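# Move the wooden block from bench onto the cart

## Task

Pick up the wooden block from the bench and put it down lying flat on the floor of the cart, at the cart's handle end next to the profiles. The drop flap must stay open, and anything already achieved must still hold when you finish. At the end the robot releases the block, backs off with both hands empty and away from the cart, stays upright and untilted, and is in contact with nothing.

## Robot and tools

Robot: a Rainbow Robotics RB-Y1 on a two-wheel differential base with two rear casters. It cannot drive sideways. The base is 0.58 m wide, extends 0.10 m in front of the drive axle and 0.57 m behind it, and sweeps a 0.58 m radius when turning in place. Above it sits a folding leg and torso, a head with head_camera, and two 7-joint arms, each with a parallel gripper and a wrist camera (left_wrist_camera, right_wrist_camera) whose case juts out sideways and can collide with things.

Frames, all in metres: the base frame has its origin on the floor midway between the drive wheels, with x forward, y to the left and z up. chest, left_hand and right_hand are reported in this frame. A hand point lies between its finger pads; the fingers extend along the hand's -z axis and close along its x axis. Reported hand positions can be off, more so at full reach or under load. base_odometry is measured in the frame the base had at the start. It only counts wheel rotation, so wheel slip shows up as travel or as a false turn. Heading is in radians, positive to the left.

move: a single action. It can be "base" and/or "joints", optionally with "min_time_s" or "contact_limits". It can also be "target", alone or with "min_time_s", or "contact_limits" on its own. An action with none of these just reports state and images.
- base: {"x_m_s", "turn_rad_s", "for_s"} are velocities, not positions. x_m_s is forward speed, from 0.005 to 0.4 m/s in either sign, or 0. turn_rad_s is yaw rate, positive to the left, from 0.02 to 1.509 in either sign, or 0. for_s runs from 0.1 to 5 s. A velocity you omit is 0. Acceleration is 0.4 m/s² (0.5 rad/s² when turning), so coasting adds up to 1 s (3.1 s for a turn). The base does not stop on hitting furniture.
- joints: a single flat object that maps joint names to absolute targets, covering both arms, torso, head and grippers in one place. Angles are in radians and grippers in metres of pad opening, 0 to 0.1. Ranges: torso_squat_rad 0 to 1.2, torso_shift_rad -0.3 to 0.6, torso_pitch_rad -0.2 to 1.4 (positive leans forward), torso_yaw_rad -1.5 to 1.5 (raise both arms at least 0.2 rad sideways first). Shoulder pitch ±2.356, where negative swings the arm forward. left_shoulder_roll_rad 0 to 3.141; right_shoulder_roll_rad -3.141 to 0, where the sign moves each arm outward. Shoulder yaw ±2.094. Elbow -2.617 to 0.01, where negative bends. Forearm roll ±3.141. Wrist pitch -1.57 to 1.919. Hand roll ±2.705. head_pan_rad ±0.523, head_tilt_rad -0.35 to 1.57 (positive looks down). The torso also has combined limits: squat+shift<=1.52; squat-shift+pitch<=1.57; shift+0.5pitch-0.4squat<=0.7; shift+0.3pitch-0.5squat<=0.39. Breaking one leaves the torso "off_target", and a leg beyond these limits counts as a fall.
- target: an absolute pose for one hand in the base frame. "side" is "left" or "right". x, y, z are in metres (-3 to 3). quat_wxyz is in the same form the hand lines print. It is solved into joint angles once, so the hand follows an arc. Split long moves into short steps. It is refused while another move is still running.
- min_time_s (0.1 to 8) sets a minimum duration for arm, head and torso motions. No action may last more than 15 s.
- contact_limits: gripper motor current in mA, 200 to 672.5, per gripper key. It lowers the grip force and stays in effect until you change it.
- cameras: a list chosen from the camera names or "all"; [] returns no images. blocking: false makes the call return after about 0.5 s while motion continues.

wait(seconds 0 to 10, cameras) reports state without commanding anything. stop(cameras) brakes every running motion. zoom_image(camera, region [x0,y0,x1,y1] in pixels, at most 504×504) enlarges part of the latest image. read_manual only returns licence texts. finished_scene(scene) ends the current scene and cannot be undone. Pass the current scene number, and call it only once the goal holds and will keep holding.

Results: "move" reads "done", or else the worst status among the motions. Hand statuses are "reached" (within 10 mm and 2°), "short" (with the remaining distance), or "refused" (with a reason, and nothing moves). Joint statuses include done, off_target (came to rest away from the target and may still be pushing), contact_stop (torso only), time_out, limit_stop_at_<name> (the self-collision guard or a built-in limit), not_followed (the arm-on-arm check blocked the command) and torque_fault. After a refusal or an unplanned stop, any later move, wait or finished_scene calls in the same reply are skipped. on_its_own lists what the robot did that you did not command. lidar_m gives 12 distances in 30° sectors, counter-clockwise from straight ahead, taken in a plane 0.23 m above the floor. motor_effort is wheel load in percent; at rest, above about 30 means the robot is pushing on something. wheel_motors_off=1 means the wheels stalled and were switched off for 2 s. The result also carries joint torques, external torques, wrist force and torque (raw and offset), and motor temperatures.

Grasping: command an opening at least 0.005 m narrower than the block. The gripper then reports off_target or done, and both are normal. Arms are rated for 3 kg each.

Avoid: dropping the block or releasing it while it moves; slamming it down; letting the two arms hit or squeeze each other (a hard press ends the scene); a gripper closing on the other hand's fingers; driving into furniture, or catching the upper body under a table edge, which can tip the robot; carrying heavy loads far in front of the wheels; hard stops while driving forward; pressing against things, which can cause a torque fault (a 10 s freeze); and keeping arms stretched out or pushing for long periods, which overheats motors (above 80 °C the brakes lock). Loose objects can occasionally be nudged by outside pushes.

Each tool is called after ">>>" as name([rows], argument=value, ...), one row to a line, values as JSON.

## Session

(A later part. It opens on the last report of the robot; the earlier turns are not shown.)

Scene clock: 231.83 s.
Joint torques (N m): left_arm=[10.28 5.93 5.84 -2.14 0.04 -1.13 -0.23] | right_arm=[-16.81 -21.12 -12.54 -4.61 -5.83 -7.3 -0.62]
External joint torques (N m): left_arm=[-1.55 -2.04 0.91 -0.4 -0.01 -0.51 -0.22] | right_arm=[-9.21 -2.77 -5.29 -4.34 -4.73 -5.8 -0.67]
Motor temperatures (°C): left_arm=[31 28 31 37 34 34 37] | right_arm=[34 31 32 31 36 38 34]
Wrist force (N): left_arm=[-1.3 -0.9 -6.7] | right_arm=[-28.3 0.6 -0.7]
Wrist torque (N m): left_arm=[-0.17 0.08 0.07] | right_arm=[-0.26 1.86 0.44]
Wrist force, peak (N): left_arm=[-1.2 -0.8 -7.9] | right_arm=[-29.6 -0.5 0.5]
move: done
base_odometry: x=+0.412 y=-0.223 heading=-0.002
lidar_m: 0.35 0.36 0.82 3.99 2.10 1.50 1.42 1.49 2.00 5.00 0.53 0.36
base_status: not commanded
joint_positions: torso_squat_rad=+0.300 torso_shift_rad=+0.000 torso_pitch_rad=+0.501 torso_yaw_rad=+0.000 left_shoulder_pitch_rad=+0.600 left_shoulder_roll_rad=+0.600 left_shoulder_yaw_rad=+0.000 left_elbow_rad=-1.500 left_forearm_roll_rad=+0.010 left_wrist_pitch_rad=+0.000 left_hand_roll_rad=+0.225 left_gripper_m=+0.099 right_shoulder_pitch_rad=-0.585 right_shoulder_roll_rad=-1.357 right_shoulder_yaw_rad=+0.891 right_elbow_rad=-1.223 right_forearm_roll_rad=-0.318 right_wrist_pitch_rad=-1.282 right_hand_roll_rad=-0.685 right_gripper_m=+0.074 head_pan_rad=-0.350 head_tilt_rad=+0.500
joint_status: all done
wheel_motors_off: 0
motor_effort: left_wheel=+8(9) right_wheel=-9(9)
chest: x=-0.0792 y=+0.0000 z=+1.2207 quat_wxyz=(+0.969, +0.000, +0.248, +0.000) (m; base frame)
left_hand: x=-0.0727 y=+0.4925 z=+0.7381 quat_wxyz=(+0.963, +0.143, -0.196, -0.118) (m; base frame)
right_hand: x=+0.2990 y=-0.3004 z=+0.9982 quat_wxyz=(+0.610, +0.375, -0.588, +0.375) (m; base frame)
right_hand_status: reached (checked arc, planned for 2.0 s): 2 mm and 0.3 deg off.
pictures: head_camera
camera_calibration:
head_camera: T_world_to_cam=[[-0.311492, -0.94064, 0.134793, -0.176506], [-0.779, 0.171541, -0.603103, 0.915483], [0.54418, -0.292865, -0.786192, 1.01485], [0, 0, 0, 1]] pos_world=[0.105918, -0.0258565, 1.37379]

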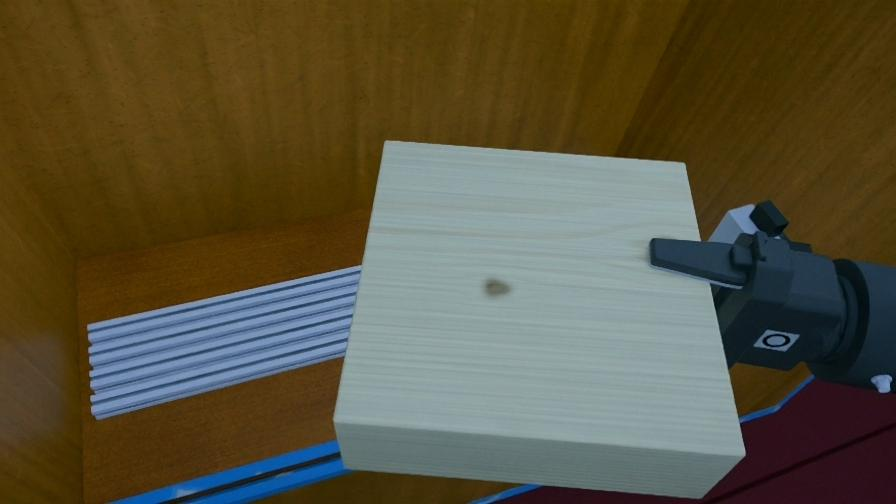

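>>> move(target={"side": "right", "x": 0.38, "y": -0.2, "z": 1.12, "quat_wxyz": [0.5417, 0.4545, -0.5417, 0.4545]}, min_time_s=2, cameras=[])

>>> move(base={"x_m_s": 0.05, "for_s": 2.0}, joints={"torso_squat_rad": 0.6, "torso_shift_rad": 0.18, "torso_pitch_rad": 0.77, "head_pan_rad": 0, "head_tilt_rad": 0.4}, min_time_s=2, cameras=["head_camera"])

>>> move(target={"side": "right", "x": 0.41, "y": -0.2, "z": 0.9, "quat_wxyz": [0.5, 0.5, -0.5, 0.5]}, min_time_s=1.5, cameras=["head_camera"])

Scene clock: 238.50 s.
Joint torques (N m): left_arm=[10.19 5.83 5.99 -2.23 0.1 -1.15 -0.34] | right_arm=[-24.84 -15.27 -16.57 -4.6 -8.11 -3.98 -0.81]
External joint torques (N m): left_arm=[-1.64 -2.13 1.06 -0.49 0.06 -0.54 -0.32] | right_arm=[-10.69 0.6 -6.98 -3.69 -6.52 -3.15 -0.86]
Motor temperatures (°C): left_arm=[31 28 31 37 34 34 37] | right_arm=[34 31 32 31 36 38 34]
Wrist force (N): left_arm=[-1.4 -0.9 -7.6] | right_arm=[-27.9 1.4 0.7]
Wrist torque (N m): left_arm=[-0.18 0.06 0.12] | right_arm=[-0.22 1.90 0.47]
Wrist force, peak (N): left_arm=[-1.3 -1.5 -8.3] | right_arm=[-29.1 1.2 -0.8]
move: done
base_odometry: x=+0.412 y=-0.223 heading=-0.002
lidar_m: 0.33 0.36 0.85 3.97 2.09 1.50 1.42 1.48 2.00 4.99 0.51 0.36
base_status: not commanded
joint_positions: torso_squat_rad=+0.300 torso_shift_rad=+0.000 torso_pitch_rad=+0.501 torso_yaw_rad=+0.000 left_shoulder_pitch_rad=+0.600 left_shoulder_roll_rad=+0.600 left_shoulder_yaw_rad=+0.000 left_elbow_rad=-1.500 left_forearm_roll_rad=+0.010 left_wrist_pitch_rad=+0.000 left_hand_roll_rad=+0.225 left_gripper_m=+0.099 right_shoulder_pitch_rad=-1.065 right_shoulder_roll_rad=-1.341 right_shoulder_yaw_rad=+0.902 right_elbow_rad=-1.266 right_forearm_roll_rad=-0.076 right_wrist_pitch_rad=-1.212 right_hand_roll_rad=-1.127 right_gripper_m=+0.074 head_pan_rad=-0.350 head_tilt_rad=+0.500
joint_status: all done
wheel_motors_off: 0
motor_effort: left_wheel=+8(9) right_wheel=-7(10)
chest: x=-0.0792 y=+0.0000 z=+1.2207 quat_wxyz=(+0.969, +0.000, +0.248, +0.000) (m; base frame)
left_hand: x=-0.0727 y=+0.4925 z=+0.7381 quat_wxyz=(+0.963, +0.143, -0.196, -0.118) (m; base frame)
right_hand: x=+0.3795 y=-0.2007 z=+1.1179 quat_wxyz=(+0.544, +0.454, -0.540, +0.454) (m; base frame)
right_hand_status: reached (checked arc, planned for 2.0 s): 2 mm and 0.3 deg off.
pictures: none
No camera images: "cameras" was empty.

Scene clock: 240.97 s.
Joint torques (N m): left_arm=[15.33 4.46 4.55 0.77 0.04 -0.51 -0.28] | right_arm=[-19.88 -16.37 -15.26 -6.3 -7.17 -6.25 -0.59]
External joint torques (N m): left_arm=[-1.35 -1.16 1.01 -0.07 0.01 -0.36 -0.28] | right_arm=[-9.13 0.04 -7.04 -4.87 -5.85 -5.04 -0.64]
Motor temperatures (°C): left_arm=[31 28 31 37 34 33 37] | right_arm=[35 31 32 31 37 38 34]
Wrist force (N): left_arm=[-0.1 -1.2 -7.4] | right_arm=[-27.4 -5.5 -0.7]
Wrist torque (N m): left_arm=[-0.09 0.11 0.07] | right_arm=[-0.70 1.88 0.45]
Wrist force, peak (N): left_arm=[-0.5 -0.3 -8.2] | right_arm=[-28.9 -6.5 -1.4]
move: done
base_odometry: x=+0.512 y=-0.223 heading=-0.002
lidar_m: 0.24 0.26 0.35 1.55 2.23 1.59 1.52 1.60 2.14 4.59 0.37 0.26
base_status: done (sent for 2 of 2 s)
joint_positions: torso_squat_rad=+0.600 torso_shift_rad=+0.180 torso_pitch_rad=+0.771 torso_yaw_rad=+0.000 left_shoulder_pitch_rad=+0.600 left_shoulder_roll_rad=+0.600 left_shoulder_yaw_rad=+0.000 left_elbow_rad=-1.500 left_forearm_roll_rad=+0.010 left_wrist_pitch_rad=+0.000 left_hand_roll_rad=+0.225 left_gripper_m=+0.099 right_shoulder_pitch_rad=-1.066 right_shoulder_roll_rad=-1.341 right_shoulder_yaw_rad=+0.902 right_elbow_rad=-1.266 right_forearm_roll_rad=-0.076 right_wrist_pitch_rad=-1.212 right_hand_roll_rad=-1.127 right_gripper_m=+0.074 head_pan_rad=+0.000 head_tilt_rad=+0.400
joint_status: all done
wheel_motors_off: 0
motor_effort: left_wheel=+2(35) right_wheel=-3(21)
chest: x=+0.0913 y=+0.0000 z=+1.0708 quat_wxyz=(+0.927, +0.000, +0.376, +0.000) (m; base frame)
left_hand: x=-0.0311 y=+0.4924 z=+0.6039 quat_wxyz=(+0.981, +0.126, -0.065, -0.136) (m; base frame)
right_hand: x=+0.5062 y=-0.2008 z=+0.8493 quat_wxyz=(+0.612, +0.510, -0.462, +0.389) (m; base frame)
pictures: head_camera
camera_calibration:
head_camera: T_world_to_cam=[[-0.0155756, -0.999497, -0.0276192, 0.0359695], [-0.897252, 0.0261614, -0.440744, 0.80122], [0.441244, 0.0179166, -0.897208, 0.912071], [0, 0, 0, 1]] pos_world=[0.31701, -0.00135077, 1.17244]

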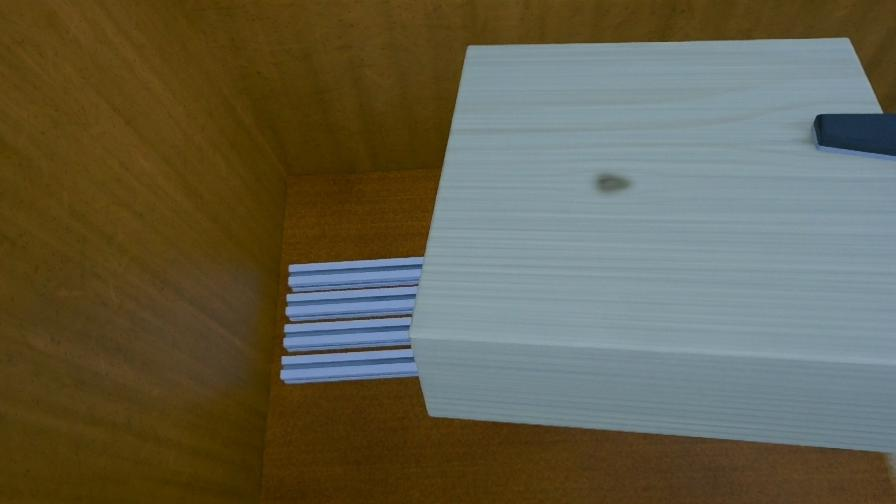

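Scene clock: 242.80 s.
Joint torques (N m): left_arm=[15.23 4.41 4.48 0.73 0.09 -0.61 -0.27] | right_arm=[-12.16 -17.33 -14.44 -7.72 -6.43 -7.08 -0.42]
External joint torques (N m): left_arm=[-1.44 -1.21 0.95 -0.11 0.06 -0.46 -0.27] | right_arm=[-4.55 -0.83 -6.76 -6.22 -5.26 -5.64 -0.47]
Motor temperatures (°C): left_arm=[31 28 31 37 34 33 37] | right_arm=[35 31 32 31 37 38 34]
Wrist force (N): left_arm=[0.6 -0.9 -7.9] | right_arm=[-28.5 0.6 0.3]
Wrist torque (N m): left_arm=[-0.18 0.21 0.02] | right_arm=[-0.18 1.92 0.46]
Wrist force, peak (N): left_arm=[0.4 -1.5 -8.2] | right_arm=[-29.1 -6.2 -1.3]
move: done
base_odometry: x=+0.512 y=-0.223 heading=-0.002
lidar_m: 0.24 0.25 0.35 1.57 2.23 1.60 1.51 1.60 2.14 4.60 0.39 0.25
base_status: not commanded
joint_positions: torso_squat_rad=+0.600 torso_shift_rad=+0.180 torso_pitch_rad=+0.771 torso_yaw_rad=+0.000 left_shoulder_pitch_rad=+0.600 left_shoulder_roll_rad=+0.600 left_shoulder_yaw_rad=+0.000 left_elbow_rad=-1.500 left_forearm_roll_rad=+0.010 left_wrist_pitch_rad=+0.000 left_hand_roll_rad=+0.225 left_gripper_m=+0.099 right_shoulder_pitch_rad=-0.850 right_shoulder_roll_rad=-1.596 right_shoulder_yaw_rad=+0.852 right_elbow_rad=-1.642 right_forearm_roll_rad=-0.137 right_wrist_pitch_rad=-1.267 right_hand_roll_rad=-0.735 right_gripper_m=+0.074 head_pan_rad=+0.000 head_tilt_rad=+0.400
joint_status: all done
wheel_motors_off: 0
motor_effort: left_wheel=+2(3) right_wheel=+0(4)
chest: x=+0.0913 y=+0.0000 z=+1.0708 quat_wxyz=(+0.927, +0.000, +0.376, +0.000) (m; base frame)
left_hand: x=-0.0312 y=+0.4924 z=+0.6039 quat_wxyz=(+0.981, +0.126, -0.065, -0.136) (m; base frame)
right_hand: x=+0.4096 y=-0.2001 z=+0.8983 quat_wxyz=(+0.500, +0.502, -0.497, +0.501) (m; base frame)
right_hand_status: reached (checked arc, planned for 1.5 s): 2 mm and 0.5 deg off.
pictures: head_camera
camera_calibration:
head_camera: T_world_to_cam=[[-0.0155766, -0.999497, -0.0276206, 0.0359743], [-0.897212, 0.0261645, -0.440825, 0.801347], [0.441326, 0.017915, -0.897168, 0.912088], [0, 0, 0, 1]] pos_world=[0.31701, -0.00135076, 1.17254]

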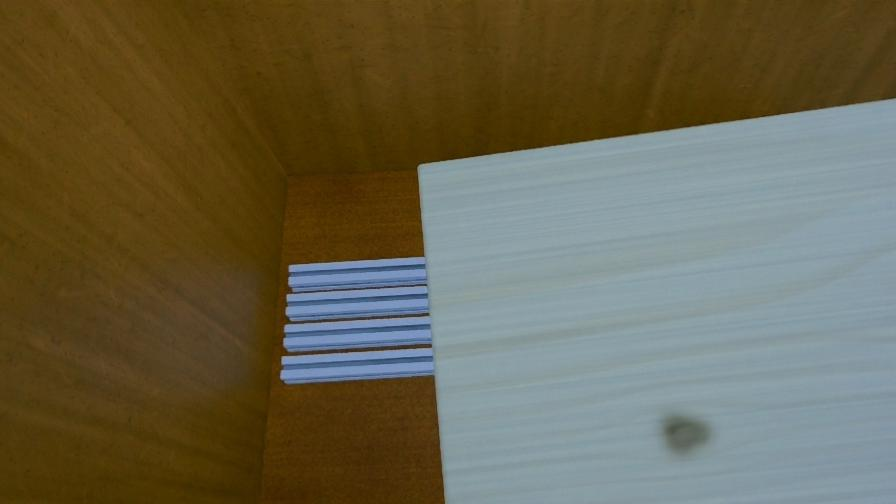

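>>> move(target={"side": "right", "x": 0.42, "y": -0.2, "z": 0.99, "quat_wxyz": [0.5171, 0.4823, -0.5171, 0.4823]}, min_time_s=1, cameras=[])

>>> move(joints={"torso_squat_rad": 0.9, "torso_shift_rad": 0.36, "torso_pitch_rad": 1.02, "head_pan_rad": 0, "head_tilt_rad": 0.2, "left_shoulder_pitch_rad": 1.0}, min_time_s=2.5, cameras=["head_camera"])

>>> move(target={"side": "right", "x": 0.463, "y": -0.05, "z": 0.62, "quat_wxyz": [0.5602, 0.5225, -0.4701, 0.4384]}, min_time_s=2, cameras=["head_camera"])

Scene clock: 251.80 s.
Joint torques (N m): left_arm=[15.42 4.35 4.75 0.7 0.01 -0.55 -0.25] | right_arm=[-12.33 -16 -13.57 -4.63 -5.69 -7.25 -0.41]
External joint torques (N m): left_arm=[-1.25 -1.27 1.21 -0.14 -0.02 -0.39 -0.24] | right_arm=[-4.94 0.19 -6.05 -4.6 -4.63 -5.74 -0.46]
Motor temperatures (°C): left_arm=[31 28 31 37 34 33 37] | right_arm=[34 31 32 31 37 39 34]
Wrist force (N): left_arm=[0.7 -0.4 -7.6] | right_arm=[-28.5 1.9 0.8]
Wrist torque (N m): left_arm=[-0.17 0.19 0.09] | right_arm=[-0.10 1.93 0.48]
Wrist force, peak (N): left_arm=[0.5 -0.5 -8.4] | right_arm=[-31.3 2.2 0.0]
move: done
base_odometry: x=+0.512 y=-0.223 heading=-0.002
lidar_m: 0.24 0.26 0.34 1.57 2.23 1.59 1.52 1.57 2.12 4.60 0.39 0.26
base_status: not commanded
joint_positions: torso_squat_rad=+0.600 torso_shift_rad=+0.180 torso_pitch_rad=+0.771 torso_yaw_rad=+0.000 left_shoulder_pitch_rad=+0.600 left_shoulder_roll_rad=+0.600 left_shoulder_yaw_rad=+0.000 left_elbow_rad=-1.500 left_forearm_roll_rad=+0.010 left_wrist_pitch_rad=+0.000 left_hand_roll_rad=+0.225 left_gripper_m=+0.099 right_shoulder_pitch_rad=-0.784 right_shoulder_roll_rad=-1.934 right_shoulder_yaw_rad=+0.781 right_elbow_rad=-1.901 right_forearm_roll_rad=-0.432 right_wrist_pitch_rad=-1.224 right_hand_roll_rad=-0.670 right_gripper_m=+0.074 head_pan_rad=+0.000 head_tilt_rad=+0.400
joint_status: all done
wheel_motors_off: 0
motor_effort: left_wheel=+2(3) right_wheel=-2(4)
chest: x=+0.0912 y=+0.0000 z=+1.0708 quat_wxyz=(+0.927, +0.000, +0.376, +0.000) (m; base frame)
left_hand: x=-0.0312 y=+0.4924 z=+0.6039 quat_wxyz=(+0.981, +0.126, -0.065, -0.136) (m; base frame)
right_hand: x=+0.4202 y=-0.2004 z=+0.9887 quat_wxyz=(+0.518, +0.482, -0.516, +0.483) (m; base frame)
right_hand_status: reached (checked arc, planned for 1.0 s): 1 mm and 0.2 deg off.
pictures: none
No camera images: "cameras" was empty.

Scene clock: 254.60 s.
Joint torques (N m): left_arm=[21.59 0.49 1.56 6.87 0.11 0.63 -0.28] | right_arm=[-11.1 -15.48 -12.17 -6.72 -4.02 -8.66 -0.26]
External joint torques (N m): left_arm=[-0.97 -0.67 0.7 0.03 0.11 -0.37 -0.31] | right_arm=[-5.23 0.01 -6.28 -5.63 -3.35 -6.9 -0.31]
Motor temperatures (°C): left_arm=[31 28 31 37 34 33 37] | right_arm=[34 31 32 31 37 39 34]
Wrist force (N): left_arm=[4.4 -0.9 -6.9] | right_arm=[-27.6 -5.6 -0.1]
Wrist torque (N m): left_arm=[-0.12 0.39 0.06] | right_arm=[-0.68 1.80 0.46]
Wrist force, peak (N): left_arm=[4.9 -1.5 -7.2] | right_arm=[-28.7 -4.8 -0.1]
move: done
base_odometry: x=+0.512 y=-0.223 heading=-0.002
lidar_m: 0.24 0.26 0.35 1.56 2.25 1.58 1.52 1.59 2.12 4.60 0.36 0.25
base_status: not commanded
joint_positions: torso_squat_rad=+0.900 torso_shift_rad=+0.360 torso_pitch_rad=+1.021 torso_yaw_rad=+0.000 left_shoulder_pitch_rad=+1.000 left_shoulder_roll_rad=+0.600 left_shoulder_yaw_rad=+0.000 left_elbow_rad=-1.500 left_forearm_roll_rad=+0.010 left_wrist_pitch_rad=+0.000 left_hand_roll_rad=+0.225 left_gripper_m=+0.099 right_shoulder_pitch_rad=-0.784 right_shoulder_roll_rad=-1.934 right_shoulder_yaw_rad=+0.781 right_elbow_rad=-1.901 right_forearm_roll_rad=-0.432 right_wrist_pitch_rad=-1.224 right_hand_roll_rad=-0.670 right_gripper_m=+0.074 head_pan_rad=+0.000 head_tilt_rad=+0.200
joint_status: all done
wheel_motors_off: 0
motor_effort: left_wheel=+1(5) right_wheel=-2(4)
chest: x=+0.1893 y=+0.0000 z=+0.8494 quat_wxyz=(+0.873, +0.000, +0.489, +0.000) (m; base frame)
left_hand: x=-0.2077 y=+0.5088 z=+0.6066 quat_wxyz=(+0.950, +0.132, +0.253, -0.130) (m; base frame)
right_hand: x=+0.4878 y=-0.2005 z=+0.6884 quat_wxyz=(+0.579, +0.538, -0.447, +0.419) (m; base frame)
pictures: head_camera
camera_calibration:
head_camera: T_world_to_cam=[[-0.0169328, -0.999497, -0.0268072, 0.0303748], [-0.918122, 0.02616, -0.395433, 0.762391], [0.395935, 0.0179165, -0.918104, 0.656726], [0, 0, 0, 1]] pos_world=[0.440462, -0.00135077, 0.905231]

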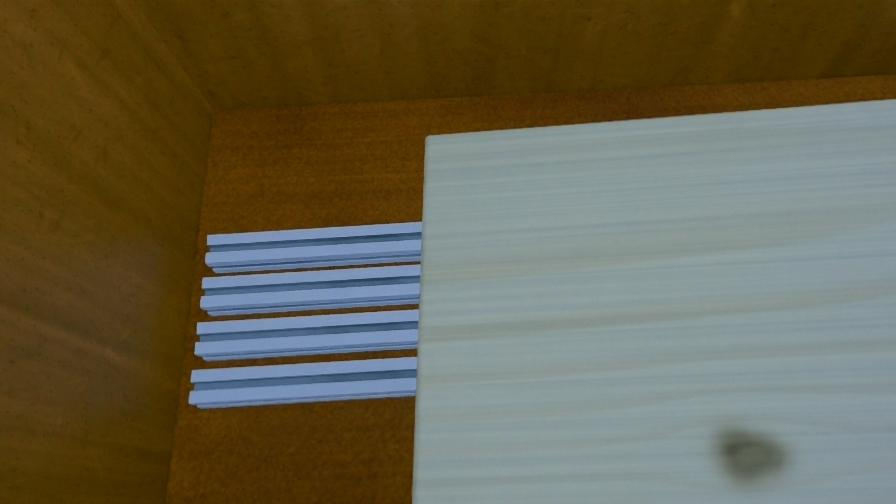

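Scene clock: 256.93 s.
Joint torques (N m): left_arm=[21.33 0.4 1.63 6.77 0.03 0.61 -0.36] | right_arm=[-13.79 -5.29 -9.76 -16.35 -3.19 -8.02 -0.79]
External joint torques (N m): left_arm=[-1.23 -0.75 0.77 -0.07 0.04 -0.39 -0.39] | right_arm=[-7.54 5.52 -3.33 -10.28 -2.78 -6.35 -0.84]
Motor temperatures (°C): left_arm=[31 28 31 36 34 33 37] | right_arm=[34 31 32 31 37 39 34]
Wrist force (N): left_arm=[4.0 -0.4 -6.4] | right_arm=[-27.9 -3.6 -0.1]
Wrist torque (N m): left_arm=[-0.19 0.36 0.04] | right_arm=[-0.57 1.83 0.43]
Wrist force, peak (N): left_arm=[4.5 -0.4 -7.5] | right_arm=[-28.6 -4.8 -0.3]
move: done
base_odometry: x=+0.512 y=-0.223 heading=-0.002
lidar_m: 0.24 0.25 0.35 1.58 2.24 1.59 1.52 1.59 2.13 4.60 0.37 0.26
base_status: not commanded
joint_positions: torso_squat_rad=+0.900 torso_shift_rad=+0.360 torso_pitch_rad=+1.021 torso_yaw_rad=+0.000 left_shoulder_pitch_rad=+1.000 left_shoulder_roll_rad=+0.600 left_shoulder_yaw_rad=+0.000 left_elbow_rad=-1.500 left_forearm_roll_rad=+0.010 left_wrist_pitch_rad=+0.000 left_hand_roll_rad=+0.225 left_gripper_m=+0.099 right_shoulder_pitch_rad=-0.989 right_shoulder_roll_rad=-1.406 right_shoulder_yaw_rad=+0.859 right_elbow_rad=-2.026 right_forearm_roll_rad=-0.117 right_wrist_pitch_rad=-0.638 right_hand_roll_rad=-0.694 right_gripper_m=+0.074 head_pan_rad=+0.000 head_tilt_rad=+0.200
joint_status: all done
wheel_motors_off: 0
motor_effort: left_wheel=+2(3) right_wheel=-1(4)
chest: x=+0.1893 y=+0.0000 z=+0.8494 quat_wxyz=(+0.873, +0.000, +0.489, +0.000) (m; base frame)
left_hand: x=-0.2078 y=+0.5088 z=+0.6066 quat_wxyz=(+0.950, +0.132, +0.253, -0.130) (m; base frame)
right_hand: x=+0.4631 y=-0.0510 z=+0.6180 quat_wxyz=(+0.563, +0.521, -0.469, +0.439) (m; base frame)
right_hand_status: reached (checked arc, planned for 2.0 s): 2 mm and 0.4 deg off.
pictures: head_camera
camera_calibration:
head_camera: T_world_to_cam=[[-0.0168415, -0.9995, -0.0267706, 0.0303013], [-0.918087, 0.0260633, -0.395522, 0.762456], [0.396021, 0.0179166, -0.918066, 0.656654], [0, 0, 0, 1]] pos_world=[0.440462, -0.00135106, 0.905231]

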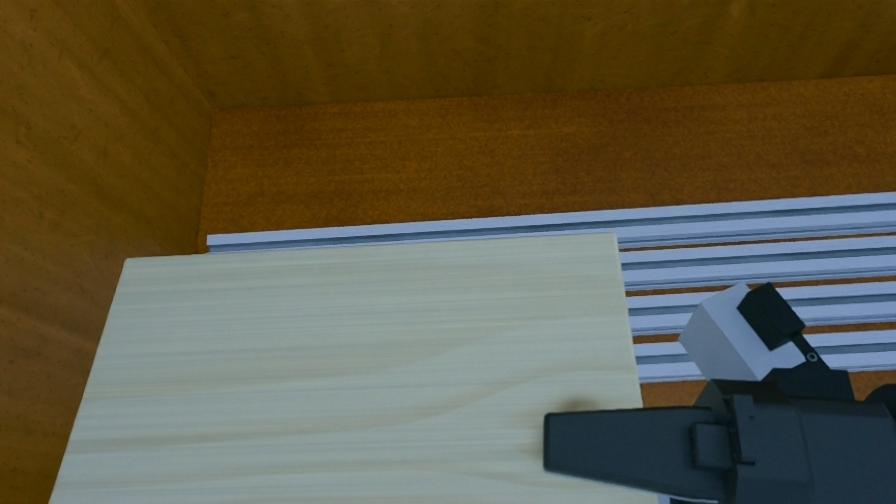

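>>> move(target={"side": "right", "x": 0.447, "y": 0.0, "z": 0.52, "quat_wxyz": [0.5383, 0.4599, -0.468, 0.529]}, min_time_s=2, cameras=["head_camera"])

Scene clock: 264.87 s.
Joint torques (N m): left_arm=[21.38 0.53 1.59 6.73 0.09 0.71 -0.21] | right_arm=[-14.61 -0.51 -8.66 -16.96 -3.05 -7.54 -0.64]
External joint torques (N m): left_arm=[-1.18 -0.63 0.72 -0.12 0.1 -0.29 -0.24] | right_arm=[-7.39 7.42 -3.02 -10.21 -2.62 -5.99 -0.7]
Motor temperatures (°C): left_arm=[31 28 31 36 34 33 37] | right_arm=[34 31 32 31 37 39 34]
Wrist force (N): left_arm=[3.9 0.1 -6.3] | right_arm=[-27.8 1.8 -3.5]
Wrist torque (N m): left_arm=[-0.23 0.32 0.03] | right_arm=[-0.35 1.86 0.42]
Wrist force, peak (N): left_arm=[4.2 -0.3 -7.8] | right_arm=[-28.7 1.3 -4.2]
move: done
base_odometry: x=+0.512 y=-0.223 heading=-0.002
lidar_m: 0.24 0.26 0.35 1.57 2.25 1.59 1.52 1.59 2.12 4.61 0.36 0.26
base_status: not commanded
joint_positions: torso_squat_rad=+0.900 torso_shift_rad=+0.360 torso_pitch_rad=+1.021 torso_yaw_rad=+0.000 left_shoulder_pitch_rad=+1.000 left_shoulder_roll_rad=+0.600 left_shoulder_yaw_rad=+0.000 left_elbow_rad=-1.500 left_forearm_roll_rad=+0.010 left_wrist_pitch_rad=+0.000 left_hand_roll_rad=+0.225 left_gripper_m=+0.099 right_shoulder_pitch_rad=-1.126 right_shoulder_roll_rad=-1.124 right_shoulder_yaw_rad=+1.040 right_elbow_rad=-1.765 right_forearm_roll_rad=+0.146 right_wrist_pitch_rad=-0.539 right_hand_roll_rad=-0.620 right_gripper_m=+0.074 head_pan_rad=+0.000 head_tilt_rad=+0.200
joint_status: all done
wheel_motors_off: 0
motor_effort: left_wheel=+2(2) right_wheel=-2(4)
chest: x=+0.1893 y=+0.0000 z=+0.8494 quat_wxyz=(+0.873, +0.000, +0.489, +0.000) (m; base frame)
left_hand: x=-0.2078 y=+0.5088 z=+0.6066 quat_wxyz=(+0.950, +0.132, +0.253, -0.130) (m; base frame)
right_hand: x=+0.4467 y=-0.0016 z=+0.5183 quat_wxyz=(+0.541, +0.457, -0.466, +0.530) (m; base frame)
right_hand_status: reached (checked arc, planned for 2.0 s): 2 mm and 0.5 deg off.
pictures: head_camera
camera_calibration:
head_camera: T_world_to_cam=[[-0.0168796, -0.999502, -0.0266783, 0.0302348], [-0.918086, 0.0260619, -0.395524, 0.762458], [0.396022, 0.0178167, -0.918068, 0.656655], [0, 0, 0, 1]] pos_world=[0.440462, -0.00135081, 0.905231]

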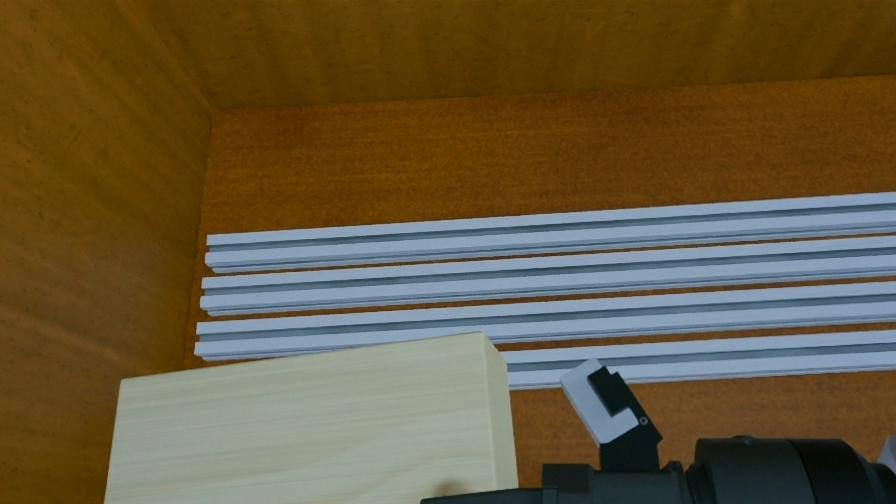

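>>> move(target={"side": "right", "x": 0.451, "y": 0.0, "z": 0.42, "quat_wxyz": [0.5383, 0.4599, -0.468, 0.529]}, min_time_s=1.5, cameras=["head_camera"])

>>> move(target={"side": "right", "x": 0.451, "y": 0.0, "z": 0.375, "quat_wxyz": [0.5383, 0.4599, -0.468, 0.529]}, min_time_s=1.5, cameras=["head_camera", "right_wrist_camera"])

Scene clock: 269.83 s.
Joint torques (N m): left_arm=[21.54 0.44 1.66 6.7 0.07 0.73 -0.3] | right_arm=[-13.83 0.22 -6.74 -14.75 -3.41 -8.24 -0.34]
External joint torques (N m): left_arm=[-1.03 -0.71 0.8 -0.14 0.07 -0.27 -0.33] | right_arm=[-6.12 6.3 -2.48 -9.39 -2.83 -6.58 -0.39]
Motor temperatures (°C): left_arm=[31 28 31 36 34 33 37] | right_arm=[34 31 32 32 36 39 34]
Wrist force (N): left_arm=[3.8 0.2 -7.3] | right_arm=[-27.0 0.1 -4.2]
Wrist torque (N m): left_arm=[-0.20 0.36 0.05] | right_arm=[-0.49 1.84 0.41]
Wrist force, peak (N): left_arm=[5.0 -0.4 -7.5] | right_arm=[-29.4 1.0 -4.7]
move: done
base_odometry: x=+0.512 y=-0.223 heading=-0.002
lidar_m: 0.25 0.25 0.35 1.57 2.25 1.60 1.53 1.59 2.13 4.61 0.36 0.26
base_status: not commanded
joint_positions: torso_squat_rad=+0.900 torso_shift_rad=+0.360 torso_pitch_rad=+1.021 torso_yaw_rad=+0.000 left_shoulder_pitch_rad=+1.000 left_shoulder_roll_rad=+0.600 left_shoulder_yaw_rad=+0.000 left_elbow_rad=-1.500 left_forearm_roll_rad=+0.010 left_wrist_pitch_rad=+0.000 left_hand_roll_rad=+0.225 left_gripper_m=+0.099 right_shoulder_pitch_rad=-1.170 right_shoulder_roll_rad=-0.834 right_shoulder_yaw_rad=+1.080 right_elbow_rad=-1.192 right_forearm_roll_rad=+0.170 right_wrist_pitch_rad=-0.826 right_hand_roll_rad=-0.510 right_gripper_m=+0.074 head_pan_rad=+0.000 head_tilt_rad=+0.200
joint_status: all done
wheel_motors_off: 0
motor_effort: left_wheel=+1(2) right_wheel=-2(4)
chest: x=+0.1893 y=+0.0000 z=+0.8494 quat_wxyz=(+0.873, +0.000, +0.489, +0.000) (m; base frame)
left_hand: x=-0.2078 y=+0.5088 z=+0.6066 quat_wxyz=(+0.950, +0.132, +0.253, -0.130) (m; base frame)
right_hand: x=+0.4502 y=-0.0018 z=+0.4190 quat_wxyz=(+0.544, +0.454, -0.465, +0.531) (m; base frame)
right_hand_status: reached (checked arc, planned for 1.5 s): 2 mm and 1.0 deg off.
pictures: head_camera
camera_calibration:
head_camera: T_world_to_cam=[[-0.0168796, -0.999502, -0.0266783, 0.0303347], [-0.918086, 0.0260619, -0.395524, 0.762455], [0.396022, 0.0178167, -0.918068, 0.656653], [0, 0, 0, 1]] pos_world=[0.440462, -0.00125081, 0.905231]

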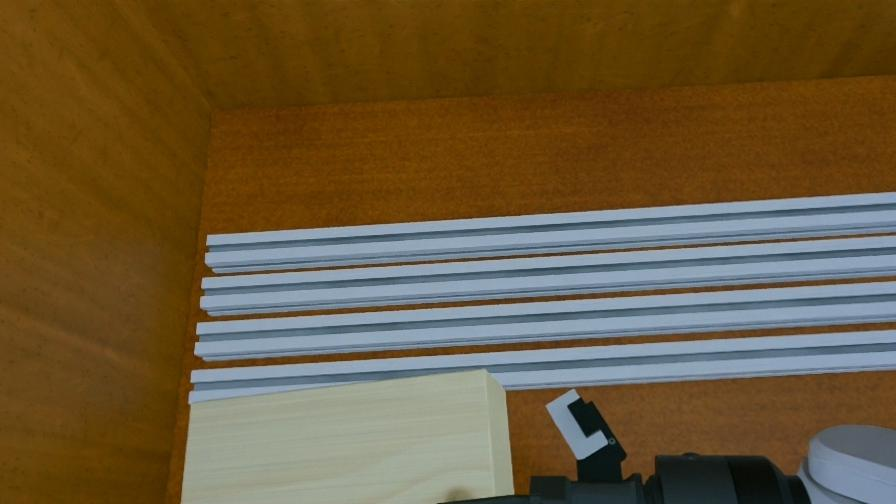

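Scene clock: 271.67 s.
Joint torques (N m): left_arm=[21.33 0.28 1.26 6.59 0.01 0.53 -0.25] | right_arm=[1.38 37.2 -7.92 -9.95 -3.6 -8.05 -0.36]
External joint torques (N m): left_arm=[-1.22 -0.86 0.41 -0.16 0.02 -0.45 -0.28] | right_arm=[10 42.1 -4.79 -6.26 -2.93 -6.35 -0.41]
Motor temperatures (°C): left_arm=[31 28 31 36 34 33 37] | right_arm=[34 31 32 32 36 39 34]
Wrist force (N): left_arm=[5.0 -0.4 -6.4] | right_arm=[-27.6 1.8 -4.5]
Wrist torque (N m): left_arm=[-0.14 0.45 0.07] | right_arm=[-0.29 1.83 0.43]
Wrist force, peak (N): left_arm=[4.9 -0.5 -7.2] | right_arm=[-30.3 -1.5 -2.7]
move: done
base_odometry: x=+0.512 y=-0.223 heading=-0.002
lidar_m: 0.24 0.25 0.34 1.57 2.25 1.59 1.53 1.58 2.12 4.57 0.37 0.26
base_status: not commanded
joint_positions: torso_squat_rad=+0.900 torso_shift_rad=+0.357 torso_pitch_rad=+1.012 torso_yaw_rad=-0.003 left_shoulder_pitch_rad=+1.000 left_shoulder_roll_rad=+0.600 left_shoulder_yaw_rad=+0.000 left_elbow_rad=-1.500 left_forearm_roll_rad=+0.010 left_wrist_pitch_rad=+0.000 left_hand_roll_rad=+0.225 left_gripper_m=+0.099 right_shoulder_pitch_rad=-1.239 right_shoulder_roll_rad=-0.633 right_shoulder_yaw_rad=+1.091 right_elbow_rad=-0.740 right_forearm_roll_rad=+0.174 right_wrist_pitch_rad=-1.063 right_hand_roll_rad=-0.441 right_gripper_m=+0.074 head_pan_rad=+0.000 head_tilt_rad=+0.200
joint_status: all done
wheel_motors_off: 0
motor_effort: left_wheel=+4(4) right_wheel=-17(21)
chest: x=+0.1861 y=+0.0017 z=+0.8522 quat_wxyz=(+0.875, -0.002, +0.485, -0.001) (m; base frame)
left_hand: x=-0.2088 y=+0.5090 z=+0.6030 quat_wxyz=(+0.951, +0.130, +0.248, -0.129) (m; base frame)
right_hand: x=+0.4551 y=-0.0062 z=+0.3788 quat_wxyz=(+0.541, +0.449, -0.467, +0.537) (m; base frame)
right_hand_status: reached (checked arc, planned for 1.5 s): 8 mm and 1.6 deg off.
pictures: head_camera, right_wrist_camera
camera_calibration:
head_camera: T_world_to_cam=[[-0.0162577, -0.999635, -0.0215684, 0.0274876], [-0.914403, 0.0235909, -0.404117, 0.767219], [0.404478, 0.0131521, -0.914453, 0.655763], [0, 0, 0, 1]] pos_world=[0.436752, 0.000753572, 0.910303]
right_wrist_camera: T_world_to_cam=[[0.0413746, -0.136197, -0.989817, 0.353988], [-0.871862, -0.488781, 0.0308113, 0.409155], [-0.488001, 0.861709, -0.138968, 0.35224], [0, 0, 0, 1]] pos_world=[0.513974, -0.0553288, 0.386727]

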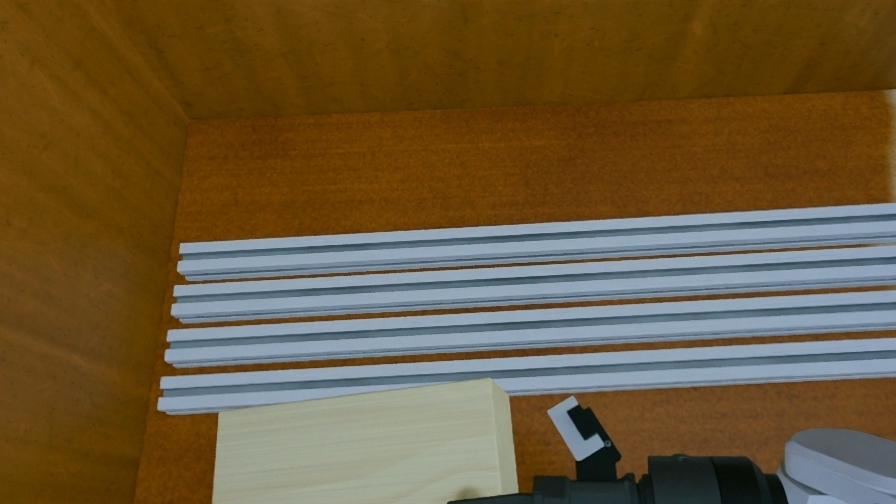

